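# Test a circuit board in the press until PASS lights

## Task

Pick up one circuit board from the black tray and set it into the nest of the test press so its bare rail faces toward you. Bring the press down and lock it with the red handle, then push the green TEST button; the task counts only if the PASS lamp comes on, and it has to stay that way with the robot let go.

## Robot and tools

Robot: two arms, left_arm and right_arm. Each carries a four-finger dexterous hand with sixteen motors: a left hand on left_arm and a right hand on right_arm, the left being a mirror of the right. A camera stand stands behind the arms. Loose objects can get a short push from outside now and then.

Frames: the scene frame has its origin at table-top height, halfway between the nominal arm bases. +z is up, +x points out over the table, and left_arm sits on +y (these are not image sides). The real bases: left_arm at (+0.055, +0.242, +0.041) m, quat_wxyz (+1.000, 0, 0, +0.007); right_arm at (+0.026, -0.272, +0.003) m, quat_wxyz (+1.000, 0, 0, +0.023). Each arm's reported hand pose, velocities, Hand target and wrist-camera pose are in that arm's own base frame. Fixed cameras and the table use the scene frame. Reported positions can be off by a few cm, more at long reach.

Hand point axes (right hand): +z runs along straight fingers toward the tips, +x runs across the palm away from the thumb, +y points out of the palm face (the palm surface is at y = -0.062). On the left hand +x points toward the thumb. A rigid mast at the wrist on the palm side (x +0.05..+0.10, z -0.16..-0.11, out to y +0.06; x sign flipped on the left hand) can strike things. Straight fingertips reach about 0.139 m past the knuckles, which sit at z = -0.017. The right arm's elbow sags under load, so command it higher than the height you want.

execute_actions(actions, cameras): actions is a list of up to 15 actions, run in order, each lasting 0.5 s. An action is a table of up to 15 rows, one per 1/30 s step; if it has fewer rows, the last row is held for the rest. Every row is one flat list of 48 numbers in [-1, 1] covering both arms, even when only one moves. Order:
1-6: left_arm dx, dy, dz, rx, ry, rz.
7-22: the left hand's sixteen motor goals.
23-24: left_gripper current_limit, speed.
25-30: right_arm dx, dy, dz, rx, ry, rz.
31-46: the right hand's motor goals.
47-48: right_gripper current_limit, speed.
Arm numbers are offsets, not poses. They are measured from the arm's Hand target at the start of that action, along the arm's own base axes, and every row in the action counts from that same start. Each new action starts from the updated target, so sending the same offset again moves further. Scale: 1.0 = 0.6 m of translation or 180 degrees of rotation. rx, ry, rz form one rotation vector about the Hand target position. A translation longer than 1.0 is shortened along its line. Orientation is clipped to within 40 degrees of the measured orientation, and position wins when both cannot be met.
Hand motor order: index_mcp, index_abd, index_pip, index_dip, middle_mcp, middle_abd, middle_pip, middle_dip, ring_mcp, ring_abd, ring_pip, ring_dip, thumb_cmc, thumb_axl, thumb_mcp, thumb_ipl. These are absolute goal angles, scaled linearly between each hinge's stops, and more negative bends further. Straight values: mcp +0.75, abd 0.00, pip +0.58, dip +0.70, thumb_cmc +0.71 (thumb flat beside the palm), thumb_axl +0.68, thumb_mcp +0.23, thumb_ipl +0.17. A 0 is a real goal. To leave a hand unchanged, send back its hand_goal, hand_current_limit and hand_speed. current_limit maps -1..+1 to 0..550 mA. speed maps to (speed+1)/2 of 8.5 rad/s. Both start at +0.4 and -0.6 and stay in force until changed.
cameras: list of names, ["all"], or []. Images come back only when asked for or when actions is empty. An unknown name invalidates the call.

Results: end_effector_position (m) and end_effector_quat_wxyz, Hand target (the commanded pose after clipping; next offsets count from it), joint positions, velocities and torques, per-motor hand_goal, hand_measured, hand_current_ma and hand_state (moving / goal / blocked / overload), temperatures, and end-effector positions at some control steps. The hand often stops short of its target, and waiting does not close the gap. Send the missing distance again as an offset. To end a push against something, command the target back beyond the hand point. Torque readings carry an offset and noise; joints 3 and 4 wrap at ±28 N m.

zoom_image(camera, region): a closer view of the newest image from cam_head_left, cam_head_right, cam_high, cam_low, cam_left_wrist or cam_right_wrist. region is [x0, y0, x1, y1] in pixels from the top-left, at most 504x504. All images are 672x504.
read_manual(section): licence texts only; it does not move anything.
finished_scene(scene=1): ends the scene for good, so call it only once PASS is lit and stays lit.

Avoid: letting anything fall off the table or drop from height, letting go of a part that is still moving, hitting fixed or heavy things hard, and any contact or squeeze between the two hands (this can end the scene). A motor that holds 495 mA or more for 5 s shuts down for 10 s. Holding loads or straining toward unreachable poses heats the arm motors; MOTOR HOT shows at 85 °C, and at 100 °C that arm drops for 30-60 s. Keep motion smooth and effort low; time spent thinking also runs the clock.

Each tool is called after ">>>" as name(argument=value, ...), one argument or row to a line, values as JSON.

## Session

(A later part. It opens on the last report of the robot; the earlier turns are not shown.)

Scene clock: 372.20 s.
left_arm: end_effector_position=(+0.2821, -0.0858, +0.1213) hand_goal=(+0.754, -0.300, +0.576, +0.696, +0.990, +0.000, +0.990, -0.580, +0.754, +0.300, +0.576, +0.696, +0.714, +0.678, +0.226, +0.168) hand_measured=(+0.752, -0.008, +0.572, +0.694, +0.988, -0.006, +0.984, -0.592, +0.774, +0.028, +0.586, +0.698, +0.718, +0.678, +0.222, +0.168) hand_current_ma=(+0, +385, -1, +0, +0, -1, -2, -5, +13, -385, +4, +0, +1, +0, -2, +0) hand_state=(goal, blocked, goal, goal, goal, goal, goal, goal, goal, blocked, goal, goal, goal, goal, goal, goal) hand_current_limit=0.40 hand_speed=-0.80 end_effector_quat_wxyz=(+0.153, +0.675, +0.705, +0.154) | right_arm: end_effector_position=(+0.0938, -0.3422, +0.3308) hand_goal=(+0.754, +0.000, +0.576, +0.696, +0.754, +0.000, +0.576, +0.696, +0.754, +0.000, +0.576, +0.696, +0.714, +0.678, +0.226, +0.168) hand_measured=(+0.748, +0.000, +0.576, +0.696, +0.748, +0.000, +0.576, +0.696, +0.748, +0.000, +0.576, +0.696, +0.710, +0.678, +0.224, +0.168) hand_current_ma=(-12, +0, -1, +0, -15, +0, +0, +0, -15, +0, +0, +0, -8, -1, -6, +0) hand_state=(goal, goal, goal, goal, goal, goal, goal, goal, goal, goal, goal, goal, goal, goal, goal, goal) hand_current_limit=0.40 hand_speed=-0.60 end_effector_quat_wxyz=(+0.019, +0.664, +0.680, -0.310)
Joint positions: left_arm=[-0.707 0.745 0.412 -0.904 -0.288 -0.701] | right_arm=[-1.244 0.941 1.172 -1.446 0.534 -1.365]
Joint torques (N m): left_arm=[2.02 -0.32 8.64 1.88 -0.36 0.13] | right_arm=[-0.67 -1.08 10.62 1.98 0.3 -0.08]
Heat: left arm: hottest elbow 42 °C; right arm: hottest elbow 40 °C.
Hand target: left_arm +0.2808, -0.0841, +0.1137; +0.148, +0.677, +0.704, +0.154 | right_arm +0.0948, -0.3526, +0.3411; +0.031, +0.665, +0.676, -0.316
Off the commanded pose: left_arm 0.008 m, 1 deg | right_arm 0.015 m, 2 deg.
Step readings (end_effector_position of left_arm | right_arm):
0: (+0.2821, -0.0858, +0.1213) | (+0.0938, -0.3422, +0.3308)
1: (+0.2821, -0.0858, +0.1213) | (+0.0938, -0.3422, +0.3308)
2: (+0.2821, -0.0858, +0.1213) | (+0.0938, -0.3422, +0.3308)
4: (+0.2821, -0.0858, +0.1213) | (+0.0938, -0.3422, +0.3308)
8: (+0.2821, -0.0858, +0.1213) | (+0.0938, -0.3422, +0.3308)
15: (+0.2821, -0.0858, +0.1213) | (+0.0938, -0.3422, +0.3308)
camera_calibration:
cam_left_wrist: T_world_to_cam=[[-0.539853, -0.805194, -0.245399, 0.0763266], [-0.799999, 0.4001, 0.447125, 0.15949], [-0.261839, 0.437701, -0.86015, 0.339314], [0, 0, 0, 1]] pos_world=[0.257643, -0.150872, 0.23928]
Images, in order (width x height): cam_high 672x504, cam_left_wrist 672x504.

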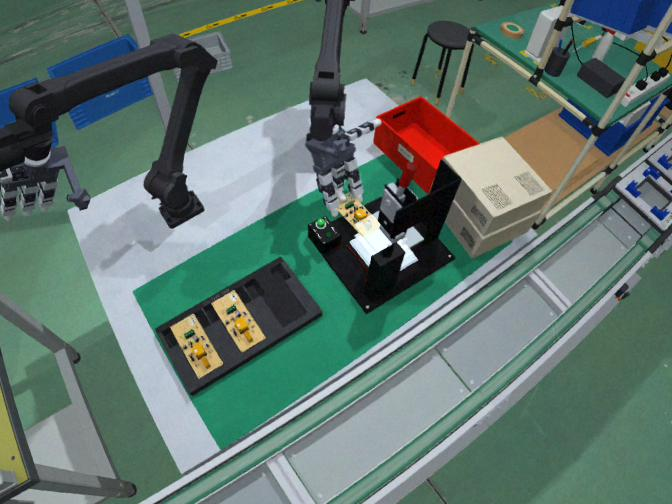

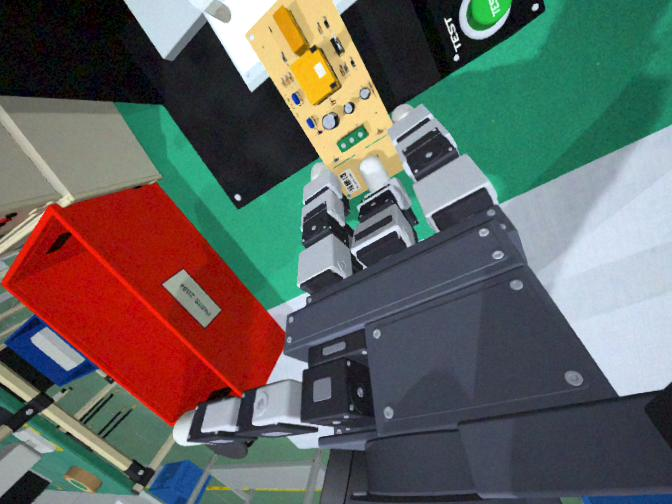

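>>> execute_actions(
  actions=[
    [[0,0.002,0.0,0,0,0,0.754,-0.3,0.576,0.696,0.99,0,0.99,-0.58,0.754,0.3,0.576,0.696,0.714,0.678,0.226,0.168,0.4,-0.8,0,0,0,0,0,0,0.754,0,0.576,0.696,0.754,0,0.576,0.696,0.754,0,0.576,0.696,0.714,0.678,0.226,0.168,0.4,-0.6]],
  ],
  cameras=["cam_left_wrist","cam_high"],
)

>>> zoom_image(
  camera="cam_left_wrist",
  region=[220, 10, 290, 80],
)

>>> zoom_image(
  camera="cam_high",
  region=[345, 220, 385, 255],
)

Scene clock: 373.63 s.
left_arm: end_effector_position=(+0.2821, -0.0860, +0.1213) hand_goal=(+0.754, -0.300, +0.576, +0.696, +0.990, +0.000, +0.990, -0.580, +0.754, +0.300, +0.576, +0.696, +0.714, +0.678, +0.226, +0.168) hand_measured=(+0.752, -0.008, +0.572, +0.694, +0.988, -0.006, +0.984, -0.592, +0.774, +0.028, +0.586, +0.698, +0.718, +0.678, +0.222, +0.168) hand_current_ma=(+0, +385, -1, +0, +0, -1, -2, -5, +13, -385, +4, +0, +1, +0, -2, +0) hand_state=(goal, blocked, goal, goal, goal, goal, goal, goal, goal, blocked, goal, goal, goal, goal, goal, goal) hand_current_limit=0.40 hand_speed=-0.80 end_effector_quat_wxyz=(+0.153, +0.676, +0.704, +0.154) | right_arm: end_effector_position=(+0.0938, -0.3422, +0.3308) hand_goal=(+0.754, +0.000, +0.576, +0.696, +0.754, +0.000, +0.576, +0.696, +0.754, +0.000, +0.576, +0.696, +0.714, +0.678, +0.226, +0.168) hand_measured=(+0.748, +0.000, +0.576, +0.696, +0.748, +0.000, +0.576, +0.696, +0.748, +0.000, +0.576, +0.696, +0.710, +0.678, +0.224, +0.168) hand_current_ma=(-12, +0, -1, +0, -15, +0, +0, +0, -15, +0, +0, +0, -8, -1, -6, +0) hand_state=(goal, goal, goal, goal, goal, goal, goal, goal, goal, goal, goal, goal, goal, goal, goal, goal) hand_current_limit=0.40 hand_speed=-0.60 end_effector_quat_wxyz=(+0.019, +0.664, +0.680, -0.310)
Joint positions: left_arm=[-0.707 0.745 0.412 -0.904 -0.287 -0.699] | right_arm=[-1.244 0.941 1.172 -1.446 0.534 -1.365]
Joint torques (N m): left_arm=[2.43 -0.62 8.53 1.84 -0.3 0.17] | right_arm=[-0.67 -0.97 10.61 1.92 0.3 -0.09]
Heat: left arm: hottest elbow 42 °C; right arm: hottest elbow 40 °C.
Hand target: left_arm +0.2807, -0.0829, +0.1137; +0.148, +0.677, +0.704, +0.154 | right_arm +0.0948, -0.3526, +0.3411; +0.031, +0.665, +0.676, -0.316
Off the commanded pose: left_arm 0.008 m, 1 deg | right_arm 0.015 m, 2 deg.
Step readings (end_effector_position of left_arm | right_arm):
0: (+0.2821, -0.0858, +0.1213) | (+0.0938, -0.3422, +0.3308)
1: (+0.2821, -0.0858, +0.1213) | (+0.0938, -0.3422, +0.3308)
2: (+0.2821, -0.0858, +0.1213) | (+0.0938, -0.3422, +0.3308)
4: (+0.2821, -0.0858, +0.1213) | (+0.0938, -0.3422, +0.3308)
8: (+0.2821, -0.0858, +0.1213) | (+0.0938, -0.3422, +0.3308)
15: (+0.2821, -0.0859, +0.1213) | (+0.0938, -0.3422, +0.3308)
camera_calibration:
cam_left_wrist: T_world_to_cam=[[-0.541101, -0.804309, -0.245555, 0.0766334], [-0.799287, 0.4011, 0.447503, 0.159492], [-0.261439, 0.438413, -0.859909, 0.339262], [0, 0, 0, 1]] pos_world=[0.257642, -0.151072, 0.239179]
Images, in order (width x height): cam_high 672x504, cam_left_wrist 672x504.

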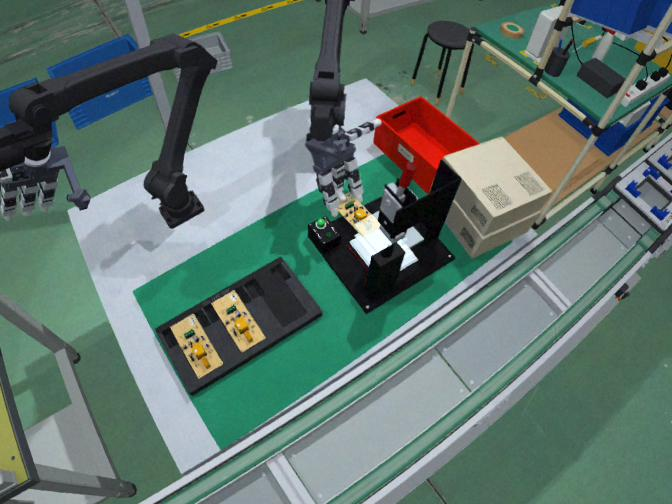

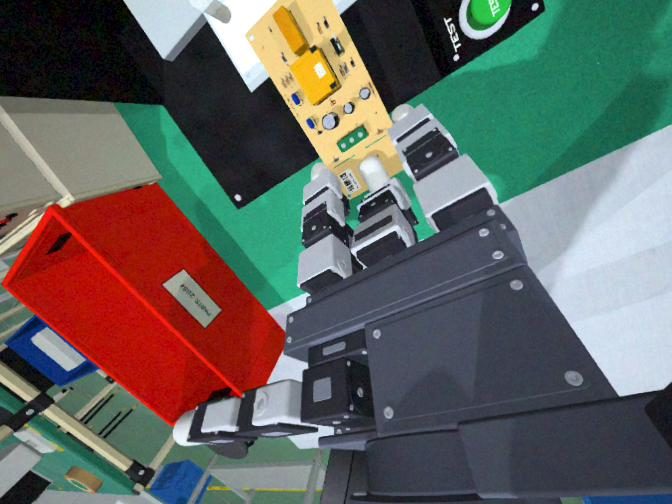

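Scaled by 7.200 from the camera's 672x504 image, which has a finer 960x720 frame.

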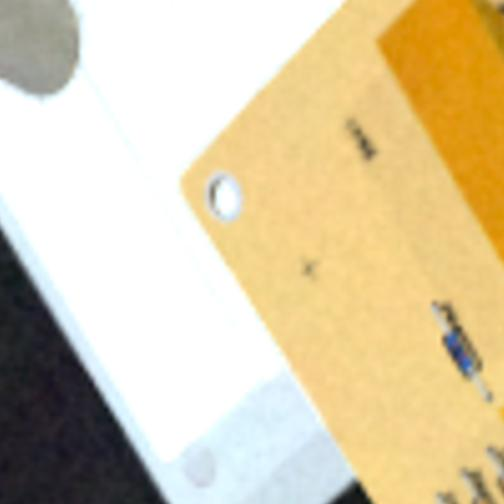

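Scaled by 12.600 from the camera's 672x504 image, which has a finer 960x720 frame.

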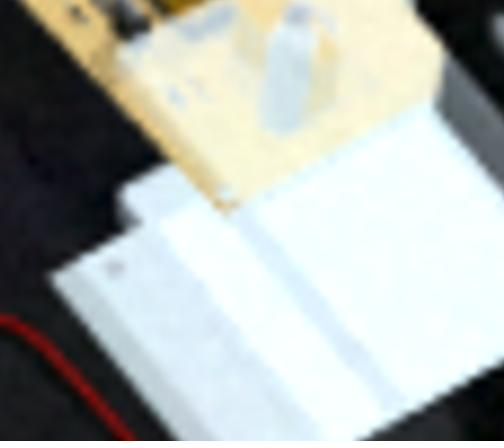

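>>> execute_actions(
  actions=[
    [[0,0.0015,0.0,0,0,0,0.754,-0.3,0.576,0.696,0.99,0,0.99,-0.58,0.754,0.3,0.576,0.696,0.714,0.678,0.226,0.168,0.4,-0.8,0,0,0,0,0,0,0.754,0,0.576,0.696,0.754,0,0.576,0.696,0.754,0,0.576,0.696,0.714,0.678,0.226,0.168,0.4,-0.6]],
  ],
  cameras=["cam_left_wrist"],
)

>>> zoom_image(
  camera="cam_left_wrist",
  region=[220, 10, 290, 80],
)

Scene clock: 375.53 s.
left_arm: end_effector_position=(+0.2814, -0.0853, +0.1195) hand_goal=(+0.754, -0.300, +0.576, +0.696, +0.990, +0.000, +0.990, -0.580, +0.754, +0.300, +0.576, +0.696, +0.714, +0.678, +0.226, +0.168) hand_measured=(+0.752, -0.008, +0.572, +0.694, +0.988, -0.006, +0.984, -0.588, +0.774, +0.028, +0.586, +0.698, +0.718, +0.678, +0.222, +0.168) hand_current_ma=(+0, +385, -1, +0, +0, -1, -2, -3, +13, -385, +4, +0, +1, +0, -2, +0) hand_state=(goal, blocked, goal, goal, goal, goal, goal, goal, goal, blocked, goal, goal, goal, goal, goal, goal) hand_current_limit=0.40 hand_speed=-0.80 end_effector_quat_wxyz=(+0.151, +0.677, +0.704, +0.154) | right_arm: end_effector_position=(+0.0938, -0.3422, +0.3308) hand_goal=(+0.754, +0.000, +0.576, +0.696, +0.754, +0.000, +0.576, +0.696, +0.754, +0.000, +0.576, +0.696, +0.714, +0.678, +0.226, +0.168) hand_measured=(+0.748, +0.000, +0.576, +0.696, +0.748, +0.000, +0.576, +0.696, +0.748, +0.000, +0.576, +0.696, +0.710, +0.678, +0.224, +0.168) hand_current_ma=(-12, +0, -1, +0, -15, +0, +0, +0, -15, +0, +0, +0, -8, -1, -6, +0) hand_state=(goal, goal, goal, goal, goal, goal, goal, goal, goal, goal, goal, goal, goal, goal, goal, goal) hand_current_limit=0.40 hand_speed=-0.60 end_effector_quat_wxyz=(+0.019, +0.664, +0.680, -0.310)
Joint positions: left_arm=[-0.705 0.745 0.409 -0.904 -0.286 -0.695] | right_arm=[-1.244 0.941 1.172 -1.446 0.534 -1.365]
Joint torques (N m): left_arm=[2.55 -0.91 8.7 1.81 -0.3 0.17] | right_arm=[-0.73 -0.97 10.62 1.94 0.29 -0.07]
Heat: left arm: hottest elbow 42 °C; right arm: hottest elbow 40 °C.
Hand target: left_arm +0.2807, -0.0820, +0.1137; +0.148, +0.677, +0.704, +0.154 | right_arm +0.0948, -0.3526, +0.3411; +0.031, +0.665, +0.676, -0.316
Off the commanded pose: left_arm 0.007 m, 0 deg | right_arm 0.015 m, 2 deg.
Step readings (end_effector_position of left_arm | right_arm):
0: (+0.2821, -0.0860, +0.1213) | (+0.0938, -0.3422, +0.3308)
1: (+0.2821, -0.0860, +0.1213) | (+0.0938, -0.3422, +0.3308)
2: (+0.2821, -0.0860, +0.1213) | (+0.0938, -0.3422, +0.3308)
4: (+0.2819, -0.0860, +0.1209) | (+0.0938, -0.3422, +0.3308)
8: (+0.2814, -0.0853, +0.1195) | (+0.0938, -0.3422, +0.3308)
15: (+0.2814, -0.0853, +0.1195) | (+0.0938, -0.3422, +0.3308)
camera_calibration:
cam_left_wrist: T_world_to_cam=[[-0.543753, -0.802336, -0.24615, 0.0773625], [-0.796872, 0.401574, 0.451369, 0.158268], [-0.263302, 0.441583, -0.857716, 0.337842], [0, 0, 0, 1]] pos_world=[0.25714, -0.150671, 0.237378]
Images, in order (width x height): cam_left_wrist 672x504.

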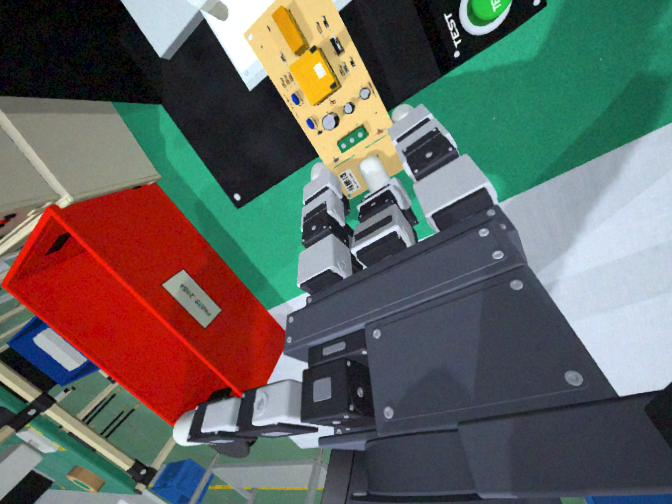

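Scaled by 7.200 from the camera's 672x504 image, which has a finer 960x720 frame.

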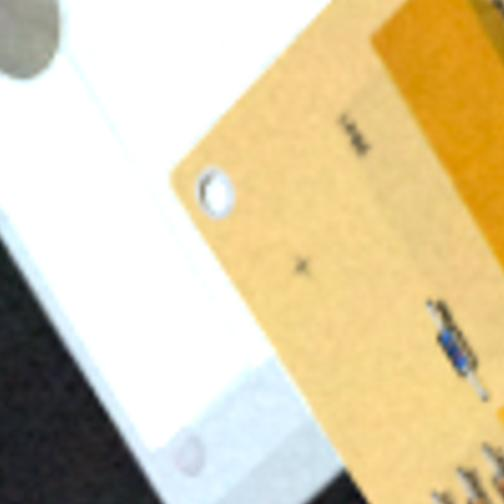

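>>> execute_actions(
  actions=[
    [[0,0.0025,0.005,0,0,0,0.754,-0.3,0.576,0.696,0.99,0,0.99,-0.58,0.754,0.3,0.576,0.696,0.714,0.678,0.226,0.168,0.4,-0.8,0,0,0,0,0,0,0.754,0,0.576,0.696,0.754,0,0.576,0.696,0.754,0,0.576,0.696,0.714,0.678,0.226,0.168,0.4,-0.6]],
  ],
  cameras=["cam_left_wrist","cam_high"],
)

>>> zoom_image(
  camera="cam_left_wrist",
  region=[220, 10, 290, 80],
)

>>> zoom_image(
  camera="cam_high",
  region=[345, 220, 385, 255],
)

Scene clock: 377.67 s.
left_arm: end_effector_position=(+0.2819, -0.0848, +0.1193) hand_goal=(+0.754, -0.300, +0.576, +0.696, +0.990, +0.000, +0.990, -0.580, +0.754, +0.300, +0.576, +0.696, +0.714, +0.678, +0.226, +0.168) hand_measured=(+0.752, -0.008, +0.572, +0.694, +0.988, -0.006, +0.984, -0.588, +0.774, +0.028, +0.586, +0.698, +0.718, +0.678, +0.222, +0.168) hand_current_ma=(+0, +385, -1, +0, +0, -1, -2, -2, +12, -385, +4, +0, +1, +0, -2, +0) hand_state=(goal, blocked, goal, goal, goal, goal, goal, goal, goal, blocked, goal, goal, goal, goal, goal, goal) hand_current_limit=0.40 hand_speed=-0.80 end_effector_quat_wxyz=(+0.150, +0.678, +0.703, +0.154) | right_arm: end_effector_position=(+0.0938, -0.3422, +0.3308) hand_goal=(+0.754, +0.000, +0.576, +0.696, +0.754, +0.000, +0.576, +0.696, +0.754, +0.000, +0.576, +0.696, +0.714, +0.678, +0.226, +0.168) hand_measured=(+0.748, +0.000, +0.576, +0.696, +0.748, +0.000, +0.576, +0.696, +0.748, +0.000, +0.576, +0.696, +0.710, +0.678, +0.224, +0.168) hand_current_ma=(-12, +0, -1, +0, -15, +0, +0, +0, -15, +0, +0, +0, -8, -1, -6, +0) hand_state=(goal, goal, goal, goal, goal, goal, goal, goal, goal, goal, goal, goal, goal, goal, goal, goal) hand_current_limit=0.40 hand_speed=-0.60 end_effector_quat_wxyz=(+0.019, +0.664, +0.680, -0.310)
Joint positions: left_arm=[-0.7 0.745 0.409 -0.904 -0.284 -0.688] | right_arm=[-1.244 0.941 1.172 -1.446 0.534 -1.365]
Joint torques (N m): left_arm=[2.73 -1.61 9.07 1.35 -0.31 0.15] | right_arm=[-0.73 -1.03 10.58 1.98 0.3 -0.08]
Heat: left arm: hottest elbow 42 °C; right arm: hottest elbow 40 °C.
Hand target: left_arm +0.2807, -0.0805, +0.1168; +0.148, +0.677, +0.704, +0.154 | right_arm +0.0948, -0.3526, +0.3411; +0.031, +0.665, +0.676, -0.316
Off the commanded pose: left_arm 0.005 m, 0 deg | right_arm 0.015 m, 2 deg.
Step readings (end_effector_position of left_arm | right_arm):
0: (+0.2814, -0.0853, +0.1195) | (+0.0938, -0.3422, +0.3308)
1: (+0.2814, -0.0853, +0.1195) | (+0.0938, -0.3422, +0.3308)
2: (+0.2815, -0.0851, +0.1195) | (+0.0938, -0.3422, +0.3308)
4: (+0.2816, -0.0849, +0.1195) | (+0.0938, -0.3422, +0.3308)
8: (+0.2818, -0.0847, +0.1194) | (+0.0938, -0.3422, +0.3308)
15: (+0.2819, -0.0847, +0.1193) | (+0.0938, -0.3422, +0.3308)
camera_calibration:
cam_left_wrist: T_world_to_cam=[[-0.546019, -0.800664, -0.246579, 0.0788178], [-0.795233, 0.402738, 0.453219, 0.157954], [-0.263569, 0.443554, -0.856616, 0.337644], [0, 0, 0, 1]] pos_world=[0.257639, -0.150271, 0.237078]
Images, in order (width x height): cam_high 672x504, cam_left_wrist 672x504.

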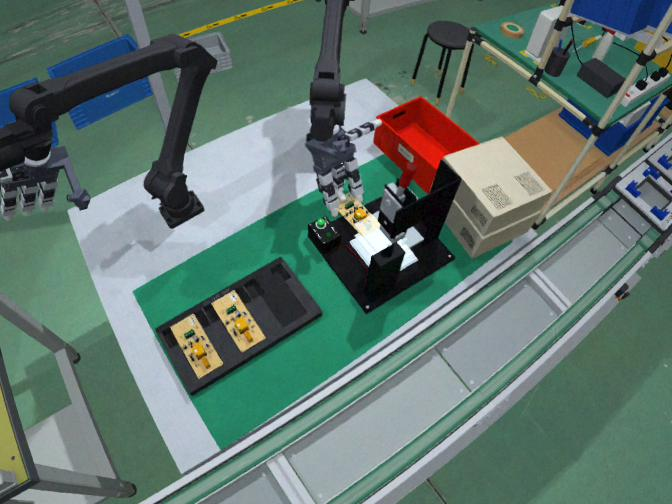

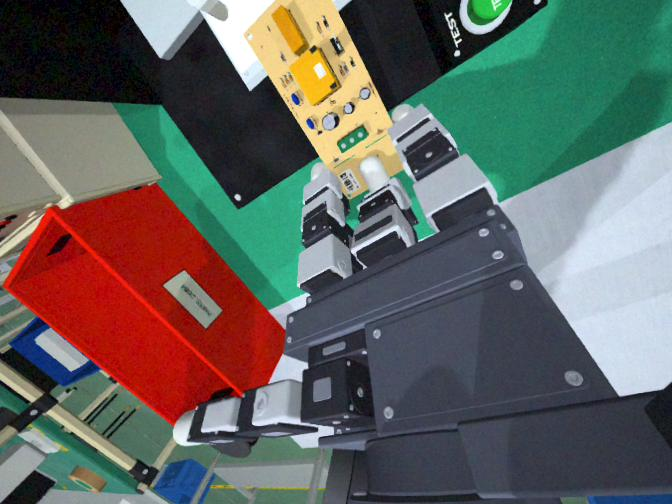

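Scaled by 7.200 from the camera's 672x504 image, which has a finer 960x720 frame.

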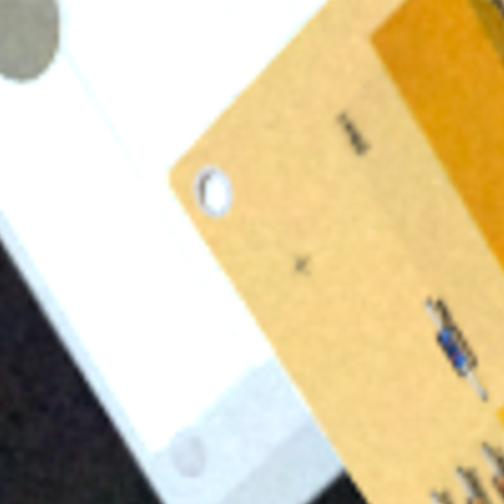

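Scaled by 12.600 from the camera's 672x504 image, which has a finer 960x720 frame.

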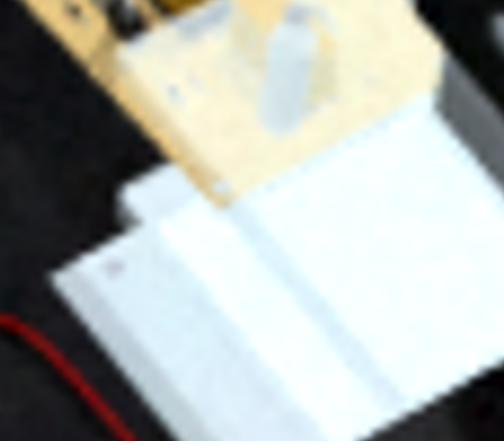

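>>> execute_actions(
  actions=[
    [[0.008,-0.0135,0.045,-0.007,-0.008,0,0.754,-0.3,0.576,0.696,0.99,0,0.99,-0.58,0.754,0.3,0.576,0.696,0.714,0.678,0.226,0.168,0.4,-0.8,0,0,0,0,0,0,0.754,0,0.576,0.696,0.754,0,0.576,0.696,0.754,0,0.576,0.696,0.714,0.678,0.226,0.168,0.4,-0.6]],
    [[0.007,-0.0135,0.042,-0.0065,-0.008,0,0.754,-0.3,0.576,0.696,0.99,0,0.99,-0.58,0.754,0.3,0.576,0.696,0.714,0.678,0.226,0.168,0.4,-0.8,0,0,0,0,0,0,0.754,0,0.576,0.696,0.754,0,0.576,0.696,0.754,0,0.576,0.696,0.714,0.678,0.226,0.168,0.4,-0.6]],
  ],
  cameras=["cam_left_wrist"],
)

Scene clock: 391.73 s.
left_arm: end_effector_position=(+0.2791, -0.0839, +0.1359) hand_goal=(+0.754, -0.300, +0.576, +0.696, +0.990, +0.000, +0.990, -0.580, +0.754, +0.300, +0.576, +0.696, +0.714, +0.678, +0.226, +0.168) hand_measured=(+0.750, -0.008, +0.572, +0.694, +0.990, -0.002, +0.984, -0.590, +0.774, +0.028, +0.586, +0.698, +0.718, +0.678, +0.222, +0.168) hand_current_ma=(+0, +385, -1, +0, +0, +0, -2, -4, +14, -385, +4, +0, +1, +0, -2, +0) hand_state=(goal, blocked, goal, goal, goal, goal, goal, goal, blocked, blocked, goal, goal, goal, goal, goal, goal) hand_current_limit=0.40 hand_speed=-0.80 end_effector_quat_wxyz=(+0.146, +0.677, +0.705, +0.154) | right_arm: end_effector_position=(+0.0938, -0.3422, +0.3308) hand_goal=(+0.754, +0.000, +0.576, +0.696, +0.754, +0.000, +0.576, +0.696, +0.754, +0.000, +0.576, +0.696, +0.714, +0.678, +0.226, +0.168) hand_measured=(+0.748, +0.000, +0.576, +0.696, +0.748, +0.000, +0.576, +0.696, +0.748, +0.000, +0.576, +0.696, +0.710, +0.678, +0.224, +0.168) hand_current_ma=(-12, +0, -1, +0, -15, +0, +0, +0, -15, +0, +0, +0, -8, -1, -6, +0) hand_state=(goal, goal, goal, goal, goal, goal, goal, goal, goal, goal, goal, goal, goal, goal, goal, goal) hand_current_limit=0.40 hand_speed=-0.60 end_effector_quat_wxyz=(+0.019, +0.664, +0.680, -0.310)
Joint positions: left_arm=[-0.71 0.718 0.447 -0.979 -0.29 -0.703] | right_arm=[-1.244 0.941 1.172 -1.446 0.534 -1.365]
Joint torques (N m): left_arm=[0.91 -1.85 14.78 1.06 -0.54 0] | right_arm=[-0.79 -1.2 10.63 1.98 0.3 -0.07]
Heat: left arm: hottest elbow 43 °C; right arm: hottest elbow 40 °C.
Hand target: left_arm +0.2897, -0.0967, +0.1690; +0.180, +0.670, +0.703, +0.156 | right_arm +0.0948, -0.3526, +0.3411; +0.031, +0.665, +0.676, -0.316
Off the commanded pose: left_arm 0.037 m, 4 deg | right_arm 0.015 m, 2 deg.
Step readings (end_effector_position of left_arm | right_arm):
0: (+0.2819, -0.0848, +0.1193) | (+0.0938, -0.3422, +0.3308)
1: (+0.2819, -0.0848, +0.1193) | (+0.0938, -0.3422, +0.3308)
2: (+0.2818, -0.0847, +0.1193) | (+0.0938, -0.3422, +0.3308)
4: (+0.2807, -0.0837, +0.1188) | (+0.0938, -0.3422, +0.3308)
8: (+0.2780, -0.0815, +0.1185) | (+0.0938, -0.3422, +0.3308)
15: (+0.2769, -0.0805, +0.1186) | (+0.0938, -0.3422, +0.3308)
16: (+0.2768, -0.0805, +0.1187) | (+0.0938, -0.3422, +0.3308)
17: (+0.2766, -0.0803, +0.1188) | (+0.0938, -0.3422, +0.3308)
19: (+0.2762, -0.0800, +0.1203) | (+0.0938, -0.3422, +0.3308)
23: (+0.2779, -0.0818, +0.1289) | (+0.0938, -0.3422, +0.3308)
30: (+0.2797, -0.0844, +0.1362) | (+0.0938, -0.3422, +0.3308)
camera_calibration:
cam_left_wrist: T_world_to_cam=[[-0.542449, -0.802705, -0.247818, 0.0810815], [-0.795683, 0.396276, 0.458099, 0.146835], [-0.269514, 0.44568, -0.853658, 0.352188], [0, 0, 0, 1]] pos_world=[0.255736, -0.150066, 0.253477]
Images, in order (width x height): cam_left_wrist 672x504.

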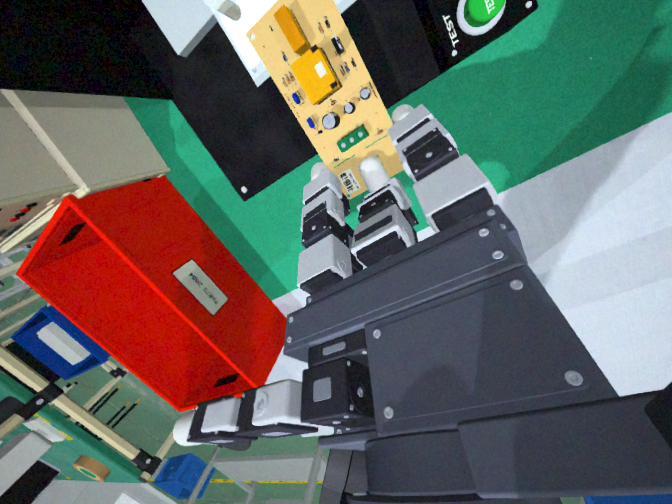

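>>> execute_actions(
  actions=[
    [[0,0,0,0,0,0,0.754,-0.3,0.576,0.696,0.99,0,0.99,-0.62,0.754,0.3,0.576,0.696,0.714,0.678,0.226,0.168,0.4,-0.8,0,0,0,0,0,0,0.754,0,0.576,0.696,0.754,0,0.576,0.696,0.754,0,0.576,0.696,0.714,0.678,0.226,0.168,0.4,-0.6]],
  ],
  cameras=["cam_left_wrist"],
)

>>> zoom_image(
  camera="cam_left_wrist",
  region=[210, 0, 310, 100],
)

>>> zoom_image(
  camera="cam_left_wrist",
  region=[300, 100, 430, 230],
)

Scene clock: 393.53 s.
left_arm: end_effector_position=(+0.2790, -0.0838, +0.1359) hand_goal=(+0.754, -0.300, +0.576, +0.696, +0.990, +0.000, +0.990, -0.620, +0.754, +0.300, +0.576, +0.696, +0.714, +0.678, +0.226, +0.168) hand_measured=(+0.750, -0.008, +0.572, +0.694, +0.994, -0.002, +0.986, -0.626, +0.774, +0.028, +0.586, +0.698, +0.718, +0.678, +0.222, +0.168) hand_current_ma=(+0, +385, -1, +0, +1, +0, -1, -2, +14, -385, +4, +0, +1, +0, -2, +0) hand_state=(goal, blocked, goal, goal, goal, goal, goal, goal, blocked, blocked, goal, goal, goal, goal, goal, goal) hand_current_limit=0.40 hand_speed=-0.80 end_effector_quat_wxyz=(+0.147, +0.677, +0.705, +0.154) | right_arm: end_effector_position=(+0.0938, -0.3422, +0.3308) hand_goal=(+0.754, +0.000, +0.576, +0.696, +0.754, +0.000, +0.576, +0.696, +0.754, +0.000, +0.576, +0.696, +0.714, +0.678, +0.226, +0.168) hand_measured=(+0.748, +0.000, +0.576, +0.696, +0.748, +0.000, +0.576, +0.696, +0.748, +0.000, +0.576, +0.696, +0.710, +0.678, +0.224, +0.168) hand_current_ma=(-12, +0, -1, +0, -15, +0, +0, +0, -15, +0, +0, +0, -8, -1, -6, +0) hand_state=(goal, goal, goal, goal, goal, goal, goal, goal, goal, goal, goal, goal, goal, goal, goal, goal) hand_current_limit=0.40 hand_speed=-0.60 end_effector_quat_wxyz=(+0.019, +0.664, +0.680, -0.310)
Joint positions: left_arm=[-0.711 0.718 0.447 -0.979 -0.29 -0.704] | right_arm=[-1.244 0.941 1.172 -1.446 0.534 -1.365]
Joint torques (N m): left_arm=[0.91 -1.9 14.78 1.02 -0.54 -0.02] | right_arm=[-0.67 -1.08 10.61 1.95 0.29 -0.08]
Heat: left arm: hottest elbow 43 °C; right arm: hottest elbow 40 °C.
Hand target: left_arm +0.2898, -0.0966, +0.1690; +0.180, +0.670, +0.703, +0.156 | right_arm +0.0948, -0.3526, +0.3411; +0.031, +0.665, +0.676, -0.316
Off the commanded pose: left_arm 0.037 m, 4 deg | right_arm 0.015 m, 2 deg.
Step readings (end_effector_position of left_arm | right_arm):
0: (+0.2790, -0.0838, +0.1359) | (+0.0938, -0.3422, +0.3308)
1: (+0.2790, -0.0838, +0.1359) | (+0.0938, -0.3422, +0.3308)
2: (+0.2790, -0.0838, +0.1359) | (+0.0938, -0.3422, +0.3308)
4: (+0.2791, -0.0837, +0.1359) | (+0.0938, -0.3422, +0.3308)
8: (+0.2790, -0.0838, +0.1359) | (+0.0938, -0.3422, +0.3308)
15: (+0.2790, -0.0838, +0.1359) | (+0.0938, -0.3422, +0.3308)
camera_calibration:
cam_left_wrist: T_world_to_cam=[[-0.541669, -0.803234, -0.24781, 0.0808517], [-0.79614, 0.395625, 0.457867, 0.146748], [-0.269734, 0.445304, -0.853784, 0.352234], [0, 0, 0, 1]] pos_world=[0.255636, -0.149965, 0.253577]
Images, in order (width x height): cam_left_wrist 672x504.

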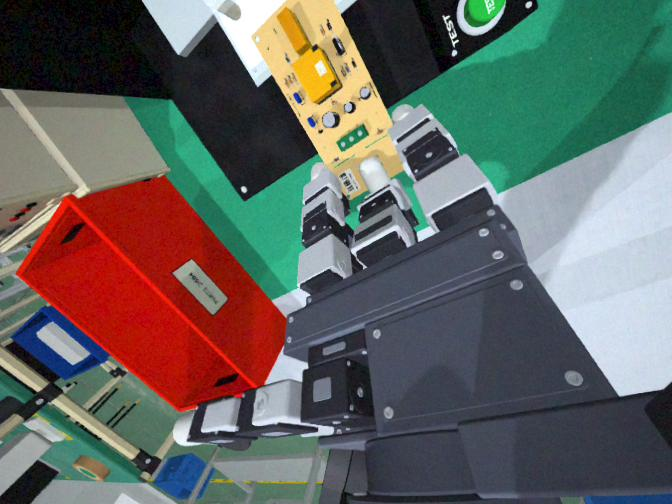

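Scaled by 5.040 from the camera's 672x504 image, which has a finer 960x720 frame.

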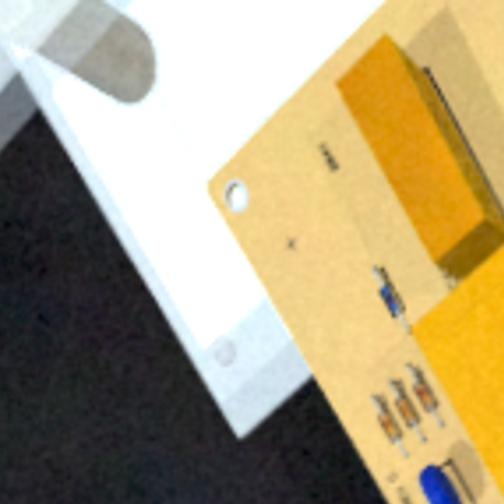

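Scaled by 3.877 from the camera's 672x504 image, which has a finer 960x720 frame.

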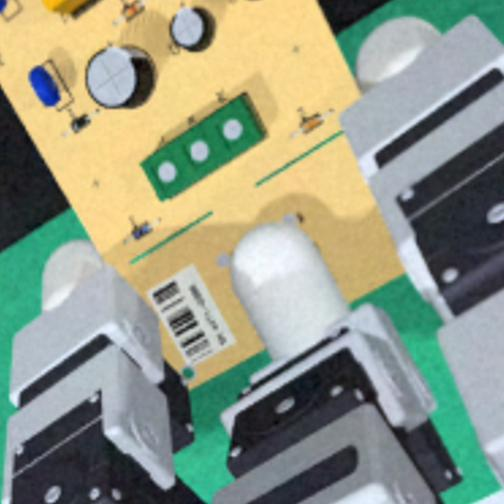

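>>> zoom_image(
  camera="cam_left_wrist",
  region=[310, 0, 430, 120],
)

>>> zoom_image(
  camera="cam_left_wrist",
  region=[240, 0, 340, 100],
)

>>> execute_actions(
  actions=[],
  cameras=["cam_low"],
)

>>> zoom_image(
  camera="cam_low",
  region=[280, 260, 350, 330],
)

Scaled by 4.200 from the camera's 672x504 image, which has a finer 960x720 frame.

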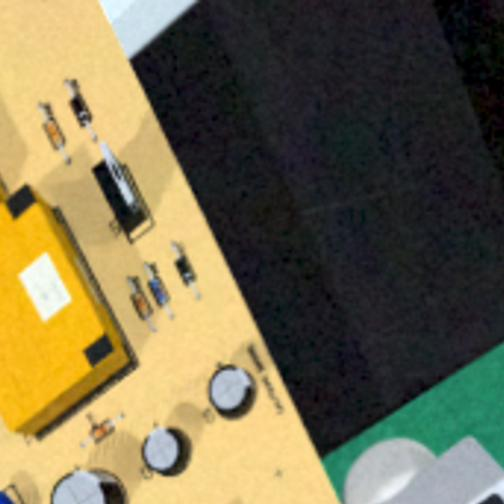

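Scaled by 5.040 from the camera's 672x504 image, which has a finer 960x720 frame.

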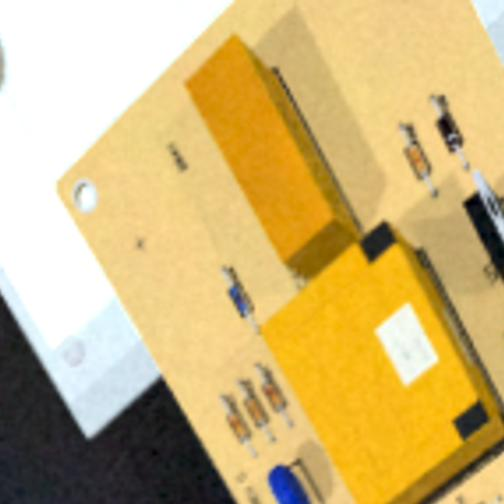

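Scene clock: 396.57 s.
left_arm: end_effector_position=(+0.2790, -0.0838, +0.1359) hand_goal=(+0.754, -0.300, +0.576, +0.696, +0.990, +0.000, +0.990, -0.620, +0.754, +0.300, +0.576, +0.696, +0.714, +0.678, +0.226, +0.168) hand_measured=(+0.750, -0.008, +0.572, +0.694, +0.994, -0.002, +0.986, -0.626, +0.774, +0.028, +0.586, +0.698, +0.718, +0.678, +0.222, +0.168) hand_current_ma=(+0, +385, -1, +0, +1, +0, -1, -2, +14, -385, +4, +0, +1, +0, -2, +0) hand_state=(goal, blocked, goal, goal, goal, goal, goal, goal, blocked, blocked, goal, goal, goal, goal, goal, goal) hand_current_limit=0.40 hand_speed=-0.80 end_effector_quat_wxyz=(+0.147, +0.677, +0.705, +0.154) | right_arm: end_effector_position=(+0.0938, -0.3422, +0.3308) hand_goal=(+0.754, +0.000, +0.576, +0.696, +0.754, +0.000, +0.576, +0.696, +0.754, +0.000, +0.576, +0.696, +0.714, +0.678, +0.226, +0.168) hand_measured=(+0.748, +0.000, +0.576, +0.696, +0.748, +0.000, +0.576, +0.696, +0.748, +0.000, +0.576, +0.696, +0.710, +0.678, +0.224, +0.168) hand_current_ma=(-12, +0, -1, +0, -15, +0, +0, +0, -15, +0, +0, +0, -8, -1, -6, +0) hand_state=(goal, goal, goal, goal, goal, goal, goal, goal, goal, goal, goal, goal, goal, goal, goal, goal) hand_current_limit=0.40 hand_speed=-0.60 end_effector_quat_wxyz=(+0.019, +0.664, +0.680, -0.310)
Joint positions: left_arm=[-0.711 0.718 0.447 -0.979 -0.29 -0.704] | right_arm=[-1.244 0.941 1.172 -1.446 0.534 -1.365]
Joint velocities: within noise
Joint torques (N m): left_arm=[0.91 -1.9 14.76 1.03 -0.54 -0.02] | right_arm=[-0.67 -1.14 10.59 1.96 0.31 -0.08]
Motor temperatures (°C): left_arm=[34 30 43 30 28 29] | right_arm=[30 34 40 27 28 28]
Heat: left arm: hottest elbow 43 °C; right arm: hottest elbow 40 °C.
Hand target: left_arm +0.2898, -0.0966, +0.1690; +0.180, +0.670, +0.703, +0.156 | right_arm +0.0948, -0.3526, +0.3411; +0.031, +0.665, +0.676, -0.316
Off the commanded pose: left_arm 0.037 m, 4 deg | right_arm 0.015 m, 2 deg.
Images, in order (width x height): cam_low 672x504.

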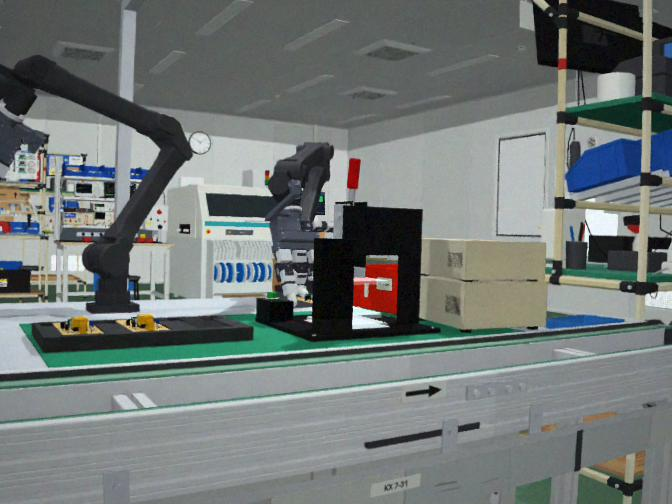

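Scaled by 7.200 from the camera's 672x504 image, which has a finer 960x720 frame.

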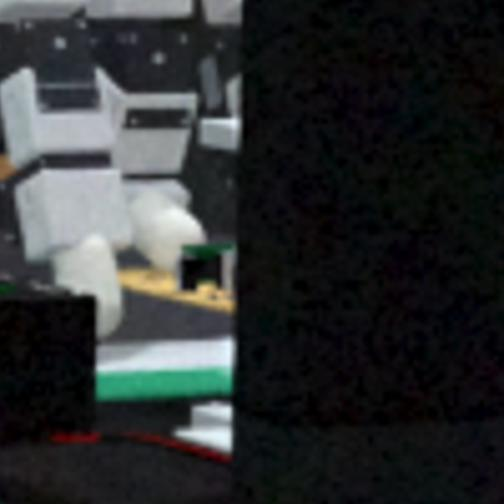

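>>> zoom_image(
  camera="cam_low",
  region=[292, 284, 316, 308],
)

Scaled by 21.000 from the camera's 672x504 image, which has a finer 960x720 frame.

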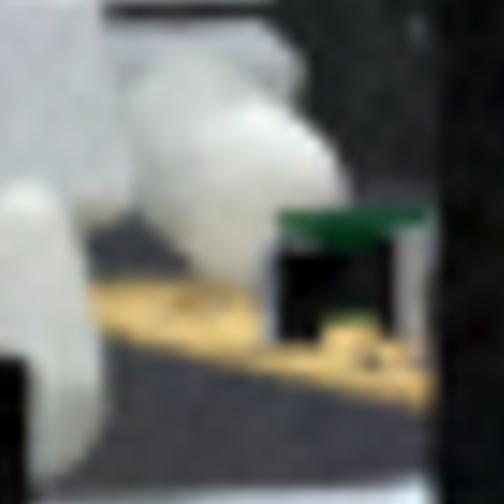

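>>> execute_actions(
  actions=[
    [[0.013,0.001,-0.009,0,0,0.0067,0.754,-0.3,0.576,0.696,0.99,0,0.99,-0.62,0.754,0.3,0.576,0.696,0.714,0.678,0.226,0.168,0.4,-0.8,0,0,0,0,0,0,0.754,0,0.576,0.696,0.754,0,0.576,0.696,0.754,0,0.576,0.696,0.714,0.678,0.226,0.168,0.4,-0.6]],
  ],
  cameras=["cam_left_wrist","cam_high"],
)

>>> zoom_image(
  camera="cam_left_wrist",
  region=[210, 0, 310, 100],
)

>>> zoom_image(
  camera="cam_high",
  region=[340, 200, 390, 250],
)

Scene clock: 406.13 s.
left_arm: end_effector_position=(+0.2803, -0.0838, +0.1356) hand_goal=(+0.754, -0.300, +0.576, +0.696, +0.990, +0.000, +0.990, -0.620, +0.754, +0.300, +0.576, +0.696, +0.714, +0.678, +0.226, +0.168) hand_measured=(+0.750, -0.008, +0.572, +0.694, +0.994, -0.002, +0.986, -0.626, +0.774, +0.028, +0.586, +0.698, +0.718, +0.678, +0.222, +0.168) hand_current_ma=(+0, +385, -1, +0, +1, +0, -1, -2, +14, -385, +4, +0, +1, +0, -2, +0) hand_state=(goal, blocked, goal, goal, goal, goal, goal, goal, blocked, blocked, goal, goal, goal, goal, goal, goal) hand_current_limit=0.40 hand_speed=-0.80 end_effector_quat_wxyz=(+0.148, +0.673, +0.707, +0.156) | right_arm: end_effector_position=(+0.0938, -0.3422, +0.3308) hand_goal=(+0.754, +0.000, +0.576, +0.696, +0.754, +0.000, +0.576, +0.696, +0.754, +0.000, +0.576, +0.696, +0.714, +0.678, +0.226, +0.168) hand_measured=(+0.748, +0.000, +0.576, +0.696, +0.748, +0.000, +0.576, +0.696, +0.748, +0.000, +0.576, +0.696, +0.710, +0.678, +0.224, +0.168) hand_current_ma=(-12, +0, -1, +0, -15, +0, +0, +0, -15, +0, +0, +0, -8, -1, -6, +0) hand_state=(goal, goal, goal, goal, goal, goal, goal, goal, goal, goal, goal, goal, goal, goal, goal, goal) hand_current_limit=0.40 hand_speed=-0.60 end_effector_quat_wxyz=(+0.019, +0.664, +0.680, -0.310)
Joint positions: left_arm=[-0.711 0.725 0.447 -0.97 -0.293 -0.712] | right_arm=[-1.244 0.941 1.172 -1.446 0.534 -1.365]
Joint torques (N m): left_arm=[1.96 0.26 14.72 1.99 -0.54 -0.02] | right_arm=[-0.56 -1.08 10.58 1.89 0.3 -0.07]
Heat: left arm: hottest elbow 44 °C; right arm: hottest elbow 40 °C.
Hand target: left_arm +0.2976, -0.0961, +0.1637; +0.178, +0.662, +0.710, +0.158 | right_arm +0.0948, -0.3526, +0.3411; +0.031, +0.665, +0.676, -0.316
Off the commanded pose: left_arm 0.035 m, 4 deg | right_arm 0.015 m, 2 deg.
Step readings (end_effector_position of left_arm | right_arm):
0: (+0.2790, -0.0838, +0.1359) | (+0.0938, -0.3422, +0.3308)
1: (+0.2790, -0.0838, +0.1359) | (+0.0938, -0.3422, +0.3308)
2: (+0.2790, -0.0837, +0.1360) | (+0.0938, -0.3422, +0.3308)
4: (+0.2791, -0.0834, +0.1361) | (+0.0938, -0.3422, +0.3308)
8: (+0.2796, -0.0834, +0.1363) | (+0.0938, -0.3422, +0.3308)
15: (+0.2802, -0.0837, +0.1356) | (+0.0938, -0.3422, +0.3308)
camera_calibration:
cam_left_wrist: T_world_to_cam=[[-0.53435, -0.807985, -0.248256, 0.0791382], [-0.800966, 0.390183, 0.454105, 0.149339], [-0.270045, 0.441495, -0.855662, 0.352297], [0, 0, 0, 1]] pos_world=[0.257038, -0.149864, 0.253278]
Images, in order (width x height): cam_high 672x504, cam_left_wrist 672x504.

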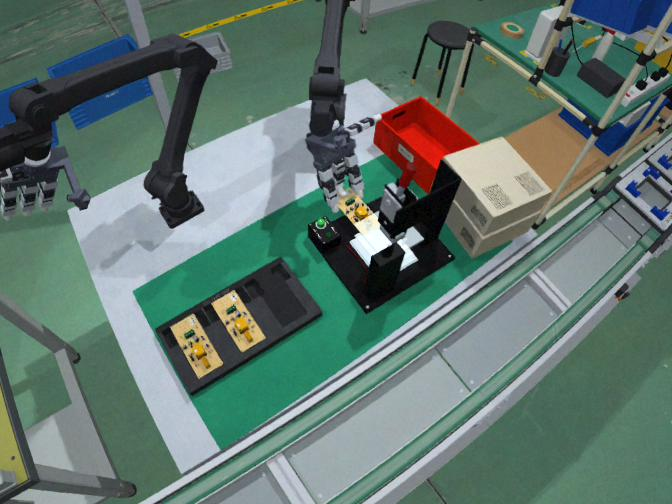

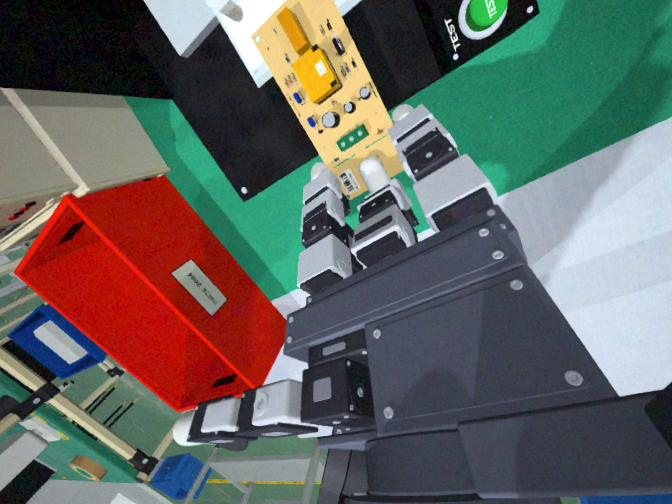

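Scaled by 5.040 from the camera's 672x504 image, which has a finer 960x720 frame.

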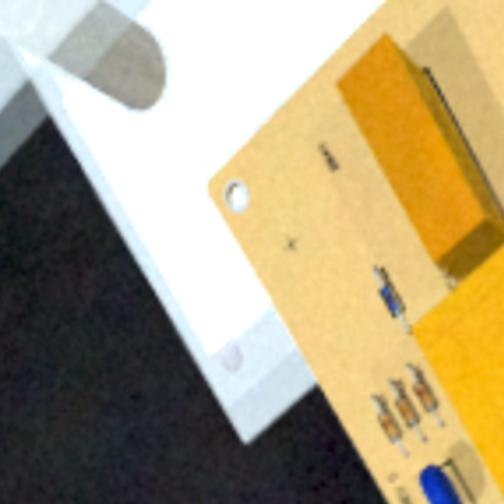

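Scaled by 10.080 from the camera's 672x504 image, which has a finer 960x720 frame.

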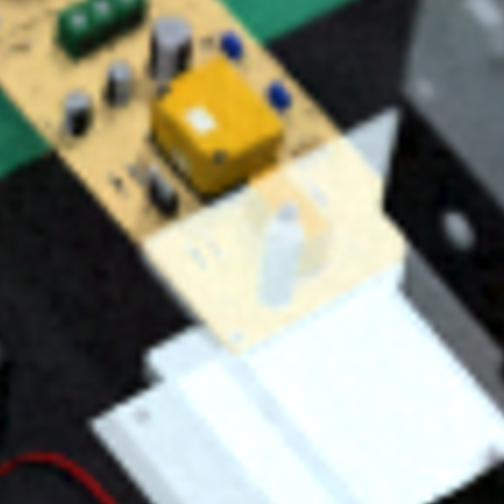

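>>> execute_actions(
  actions=[
    [[0.01,0,0,0,0,0,0.754,-0.3,0.576,0.696,0.99,0,0.99,-0.62,0.754,0.3,0.576,0.696,0.714,0.678,0.226,0.168,0.4,-0.8,0,0,0,0,0,0,0.754,0,0.576,0.696,0.754,0,0.576,0.696,0.754,0,0.576,0.696,0.714,0.678,0.226,0.168,0.4,-0.6]],
  ],
)

Scene clock: 407.60 s.
left_arm: end_effector_position=(+0.2831, -0.0836, +0.1336) hand_goal=(+0.754, -0.300, +0.576, +0.696, +0.990, +0.000, +0.990, -0.620, +0.754, +0.300, +0.576, +0.696, +0.714, +0.678, +0.226, +0.168) hand_measured=(+0.750, -0.008, +0.572, +0.694, +0.994, -0.002, +0.986, -0.626, +0.774, +0.028, +0.586, +0.698, +0.718, +0.678, +0.222, +0.168) hand_current_ma=(+0, +385, -1, +0, +1, +0, -1, -2, +14, -385, +4, +0, +1, +0, -2, +0) hand_state=(goal, blocked, goal, goal, goal, goal, goal, goal, blocked, blocked, goal, goal, goal, goal, goal, goal) hand_current_limit=0.40 hand_speed=-0.80 end_effector_quat_wxyz=(+0.147, +0.671, +0.710, +0.156) | right_arm: end_effector_position=(+0.0938, -0.3422, +0.3308) hand_goal=(+0.754, +0.000, +0.576, +0.696, +0.754, +0.000, +0.576, +0.696, +0.754, +0.000, +0.576, +0.696, +0.714, +0.678, +0.226, +0.168) hand_measured=(+0.748, +0.000, +0.576, +0.696, +0.748, +0.000, +0.576, +0.696, +0.748, +0.000, +0.576, +0.696, +0.710, +0.678, +0.224, +0.168) hand_current_ma=(-12, +0, -1, +0, -15, +0, +0, +0, -15, +0, +0, +0, -8, -1, -6, +0) hand_state=(goal, goal, goal, goal, goal, goal, goal, goal, goal, goal, goal, goal, goal, goal, goal, goal) hand_current_limit=0.40 hand_speed=-0.60 end_effector_quat_wxyz=(+0.019, +0.664, +0.680, -0.310)
Joint positions: left_arm=[-0.702 0.739 0.447 -0.956 -0.292 -0.71] | right_arm=[-1.244 0.941 1.172 -1.446 0.534 -1.365]
Joint torques (N m): left_arm=[2.73 0.15 15.13 1.98 -0.36 0.13] | right_arm=[-0.73 -1.14 10.62 1.95 0.3 -0.07]
Heat: left arm: hottest elbow 44 °C; right arm: hottest elbow 40 °C.
Hand target: left_arm +0.3036, -0.0962, +0.1637; +0.178, +0.663, +0.710, +0.158 | right_arm +0.0948, -0.3526, +0.3411; +0.031, +0.665, +0.676, -0.316
Off the commanded pose: left_arm 0.038 m, 4 deg | right_arm 0.015 m, 2 deg.
Step readings (end_effector_position of left_arm | right_arm):
0: (+0.2803, -0.0838, +0.1356) | (+0.0938, -0.3422, +0.3308)
1: (+0.2803, -0.0838, +0.1355) | (+0.0938, -0.3422, +0.3308)
2: (+0.2804, -0.0839, +0.1355) | (+0.0938, -0.3422, +0.3308)
4: (+0.2811, -0.0842, +0.1352) | (+0.0938, -0.3422, +0.3308)
8: (+0.2822, -0.0838, +0.1338) | (+0.0938, -0.3422, +0.3308)
15: (+0.2830, -0.0834, +0.1336) | (+0.0938, -0.3422, +0.3308)

>>> execute_actions(
  actions=[
    [[0.014,0,0.002,0,0,0,0.754,-0.3,0.576,0.696,0.99,0,0.99,-0.62,0.754,0.3,0.576,0.696,0.714,0.678,0.226,0.168,0.4,-0.8,0,0,0,0,0,0,0.754,0,0.576,0.696,0.754,0,0.576,0.696,0.754,0,0.576,0.696,0.714,0.678,0.226,0.168,0.4,-0.6]],
  ],
  cameras=["cam_left_wrist","cam_high"],
)

>>> zoom_image(
  camera="cam_left_wrist",
  region=[210, 0, 310, 100],
)

>>> zoom_image(
  camera="cam_high",
  region=[340, 200, 390, 250],
)

Scene clock: 409.10 s.
left_arm: end_effector_position=(+0.2917, -0.0846, +0.1364) hand_goal=(+0.754, -0.300, +0.576, +0.696, +0.990, +0.000, +0.990, -0.620, +0.754, +0.300, +0.576, +0.696, +0.714, +0.678, +0.226, +0.168) hand_measured=(+0.750, -0.008, +0.572, +0.694, +0.994, -0.002, +0.986, -0.626, +0.774, +0.028, +0.586, +0.698, +0.718, +0.678, +0.222, +0.168) hand_current_ma=(+0, +385, -1, +0, +1, +0, +0, -2, +14, -385, +4, +0, +1, +0, -2, +0) hand_state=(goal, blocked, goal, goal, goal, goal, goal, goal, blocked, blocked, goal, goal, goal, goal, goal, goal) hand_current_limit=0.40 hand_speed=-0.80 end_effector_quat_wxyz=(+0.149, +0.671, +0.710, +0.155) | right_arm: end_effector_position=(+0.0938, -0.3422, +0.3308) hand_goal=(+0.754, +0.000, +0.576, +0.696, +0.754, +0.000, +0.576, +0.696, +0.754, +0.000, +0.576, +0.696, +0.714, +0.678, +0.226, +0.168) hand_measured=(+0.748, +0.000, +0.576, +0.696, +0.748, +0.000, +0.576, +0.696, +0.748, +0.000, +0.576, +0.696, +0.710, +0.678, +0.224, +0.168) hand_current_ma=(-12, +0, -1, +0, -15, +0, +0, +0, -15, +0, +0, +0, -8, -1, -6, +0) hand_state=(goal, goal, goal, goal, goal, goal, goal, goal, goal, goal, goal, goal, goal, goal, goal, goal) hand_current_limit=0.40 hand_speed=-0.60 end_effector_quat_wxyz=(+0.019, +0.664, +0.680, -0.310)
Joint positions: left_arm=[-0.675 0.762 0.462 -0.938 -0.282 -0.685] | right_arm=[-1.244 0.941 1.172 -1.446 0.534 -1.365]
Joint torques (N m): left_arm=[2.73 -0.21 14.87 1.78 -0.34 0.26] | right_arm=[-0.38 -1.03 10.61 1.92 0.3 -0.07]
Heat: left arm: hottest elbow 45 °C; right arm: hottest elbow 40 °C.
Hand target: left_arm +0.3119, -0.0961, +0.1647; +0.178, +0.663, +0.710, +0.158 | right_arm +0.0948, -0.3526, +0.3411; +0.031, +0.665, +0.676, -0.316
Off the commanded pose: left_arm 0.037 m, 4 deg | right_arm 0.015 m, 2 deg.
Step readings (end_effector_position of left_arm | right_arm):
0: (+0.2831, -0.0836, +0.1336) | (+0.0938, -0.3422, +0.3308)
1: (+0.2831, -0.0836, +0.1336) | (+0.0938, -0.3422, +0.3308)
2: (+0.2834, -0.0837, +0.1337) | (+0.0938, -0.3422, +0.3308)
4: (+0.2849, -0.0837, +0.1340) | (+0.0938, -0.3422, +0.3308)
8: (+0.2894, -0.0832, +0.1362) | (+0.0938, -0.3422, +0.3308)
15: (+0.2914, -0.0845, +0.1367) | (+0.0938, -0.3422, +0.3308)
camera_calibration:
cam_left_wrist: T_world_to_cam=[[-0.528806, -0.812499, -0.245378, 0.0823051], [-0.803692, 0.386416, 0.452506, 0.159143], [-0.272843, 0.436496, -0.857338, 0.35703], [0, 0, 0, 1]] pos_world=[0.268838, -0.150465, 0.254278]
Images, in order (width x height): cam_high 672x504, cam_left_wrist 672x504.

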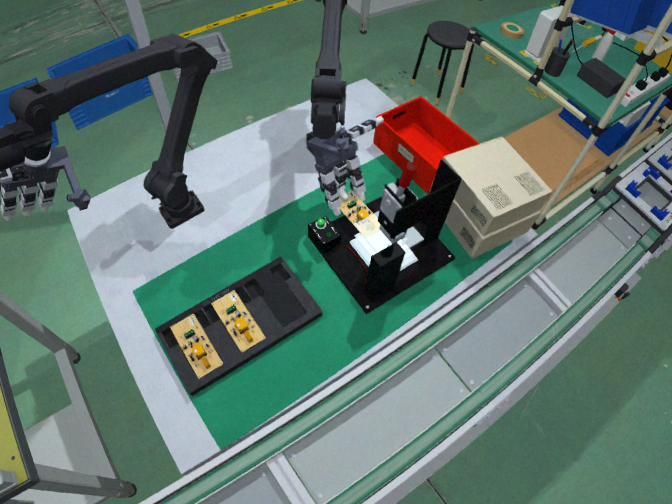

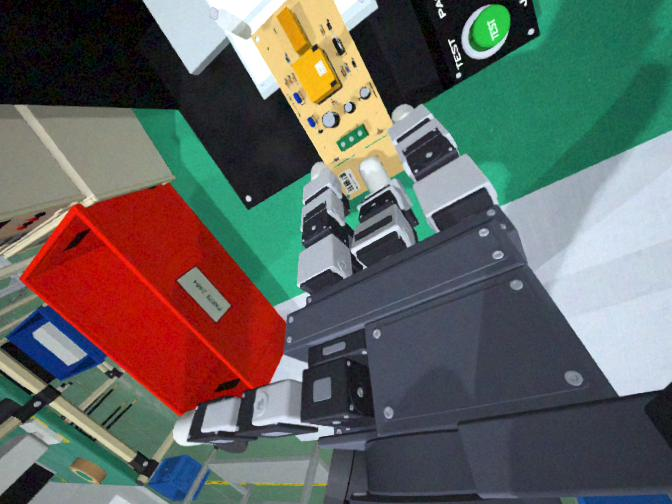

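Scaled by 5.040 from the camera's 672x504 image, which has a finer 960x720 frame.

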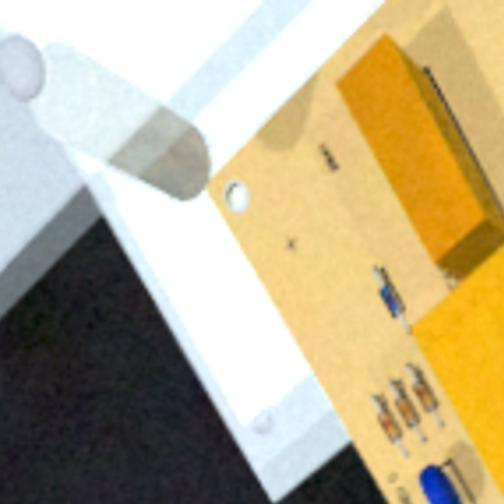

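Scaled by 10.080 from the camera's 672x504 image, which has a finer 960x720 frame.

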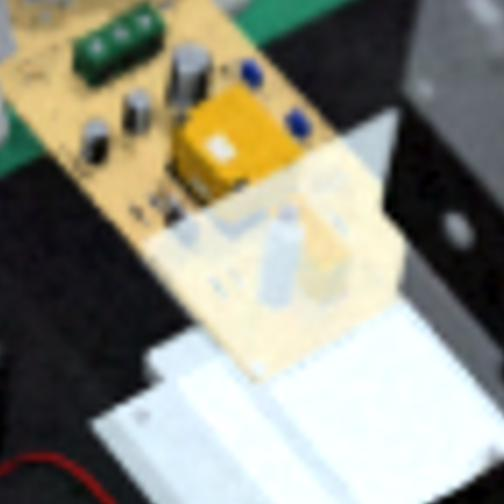

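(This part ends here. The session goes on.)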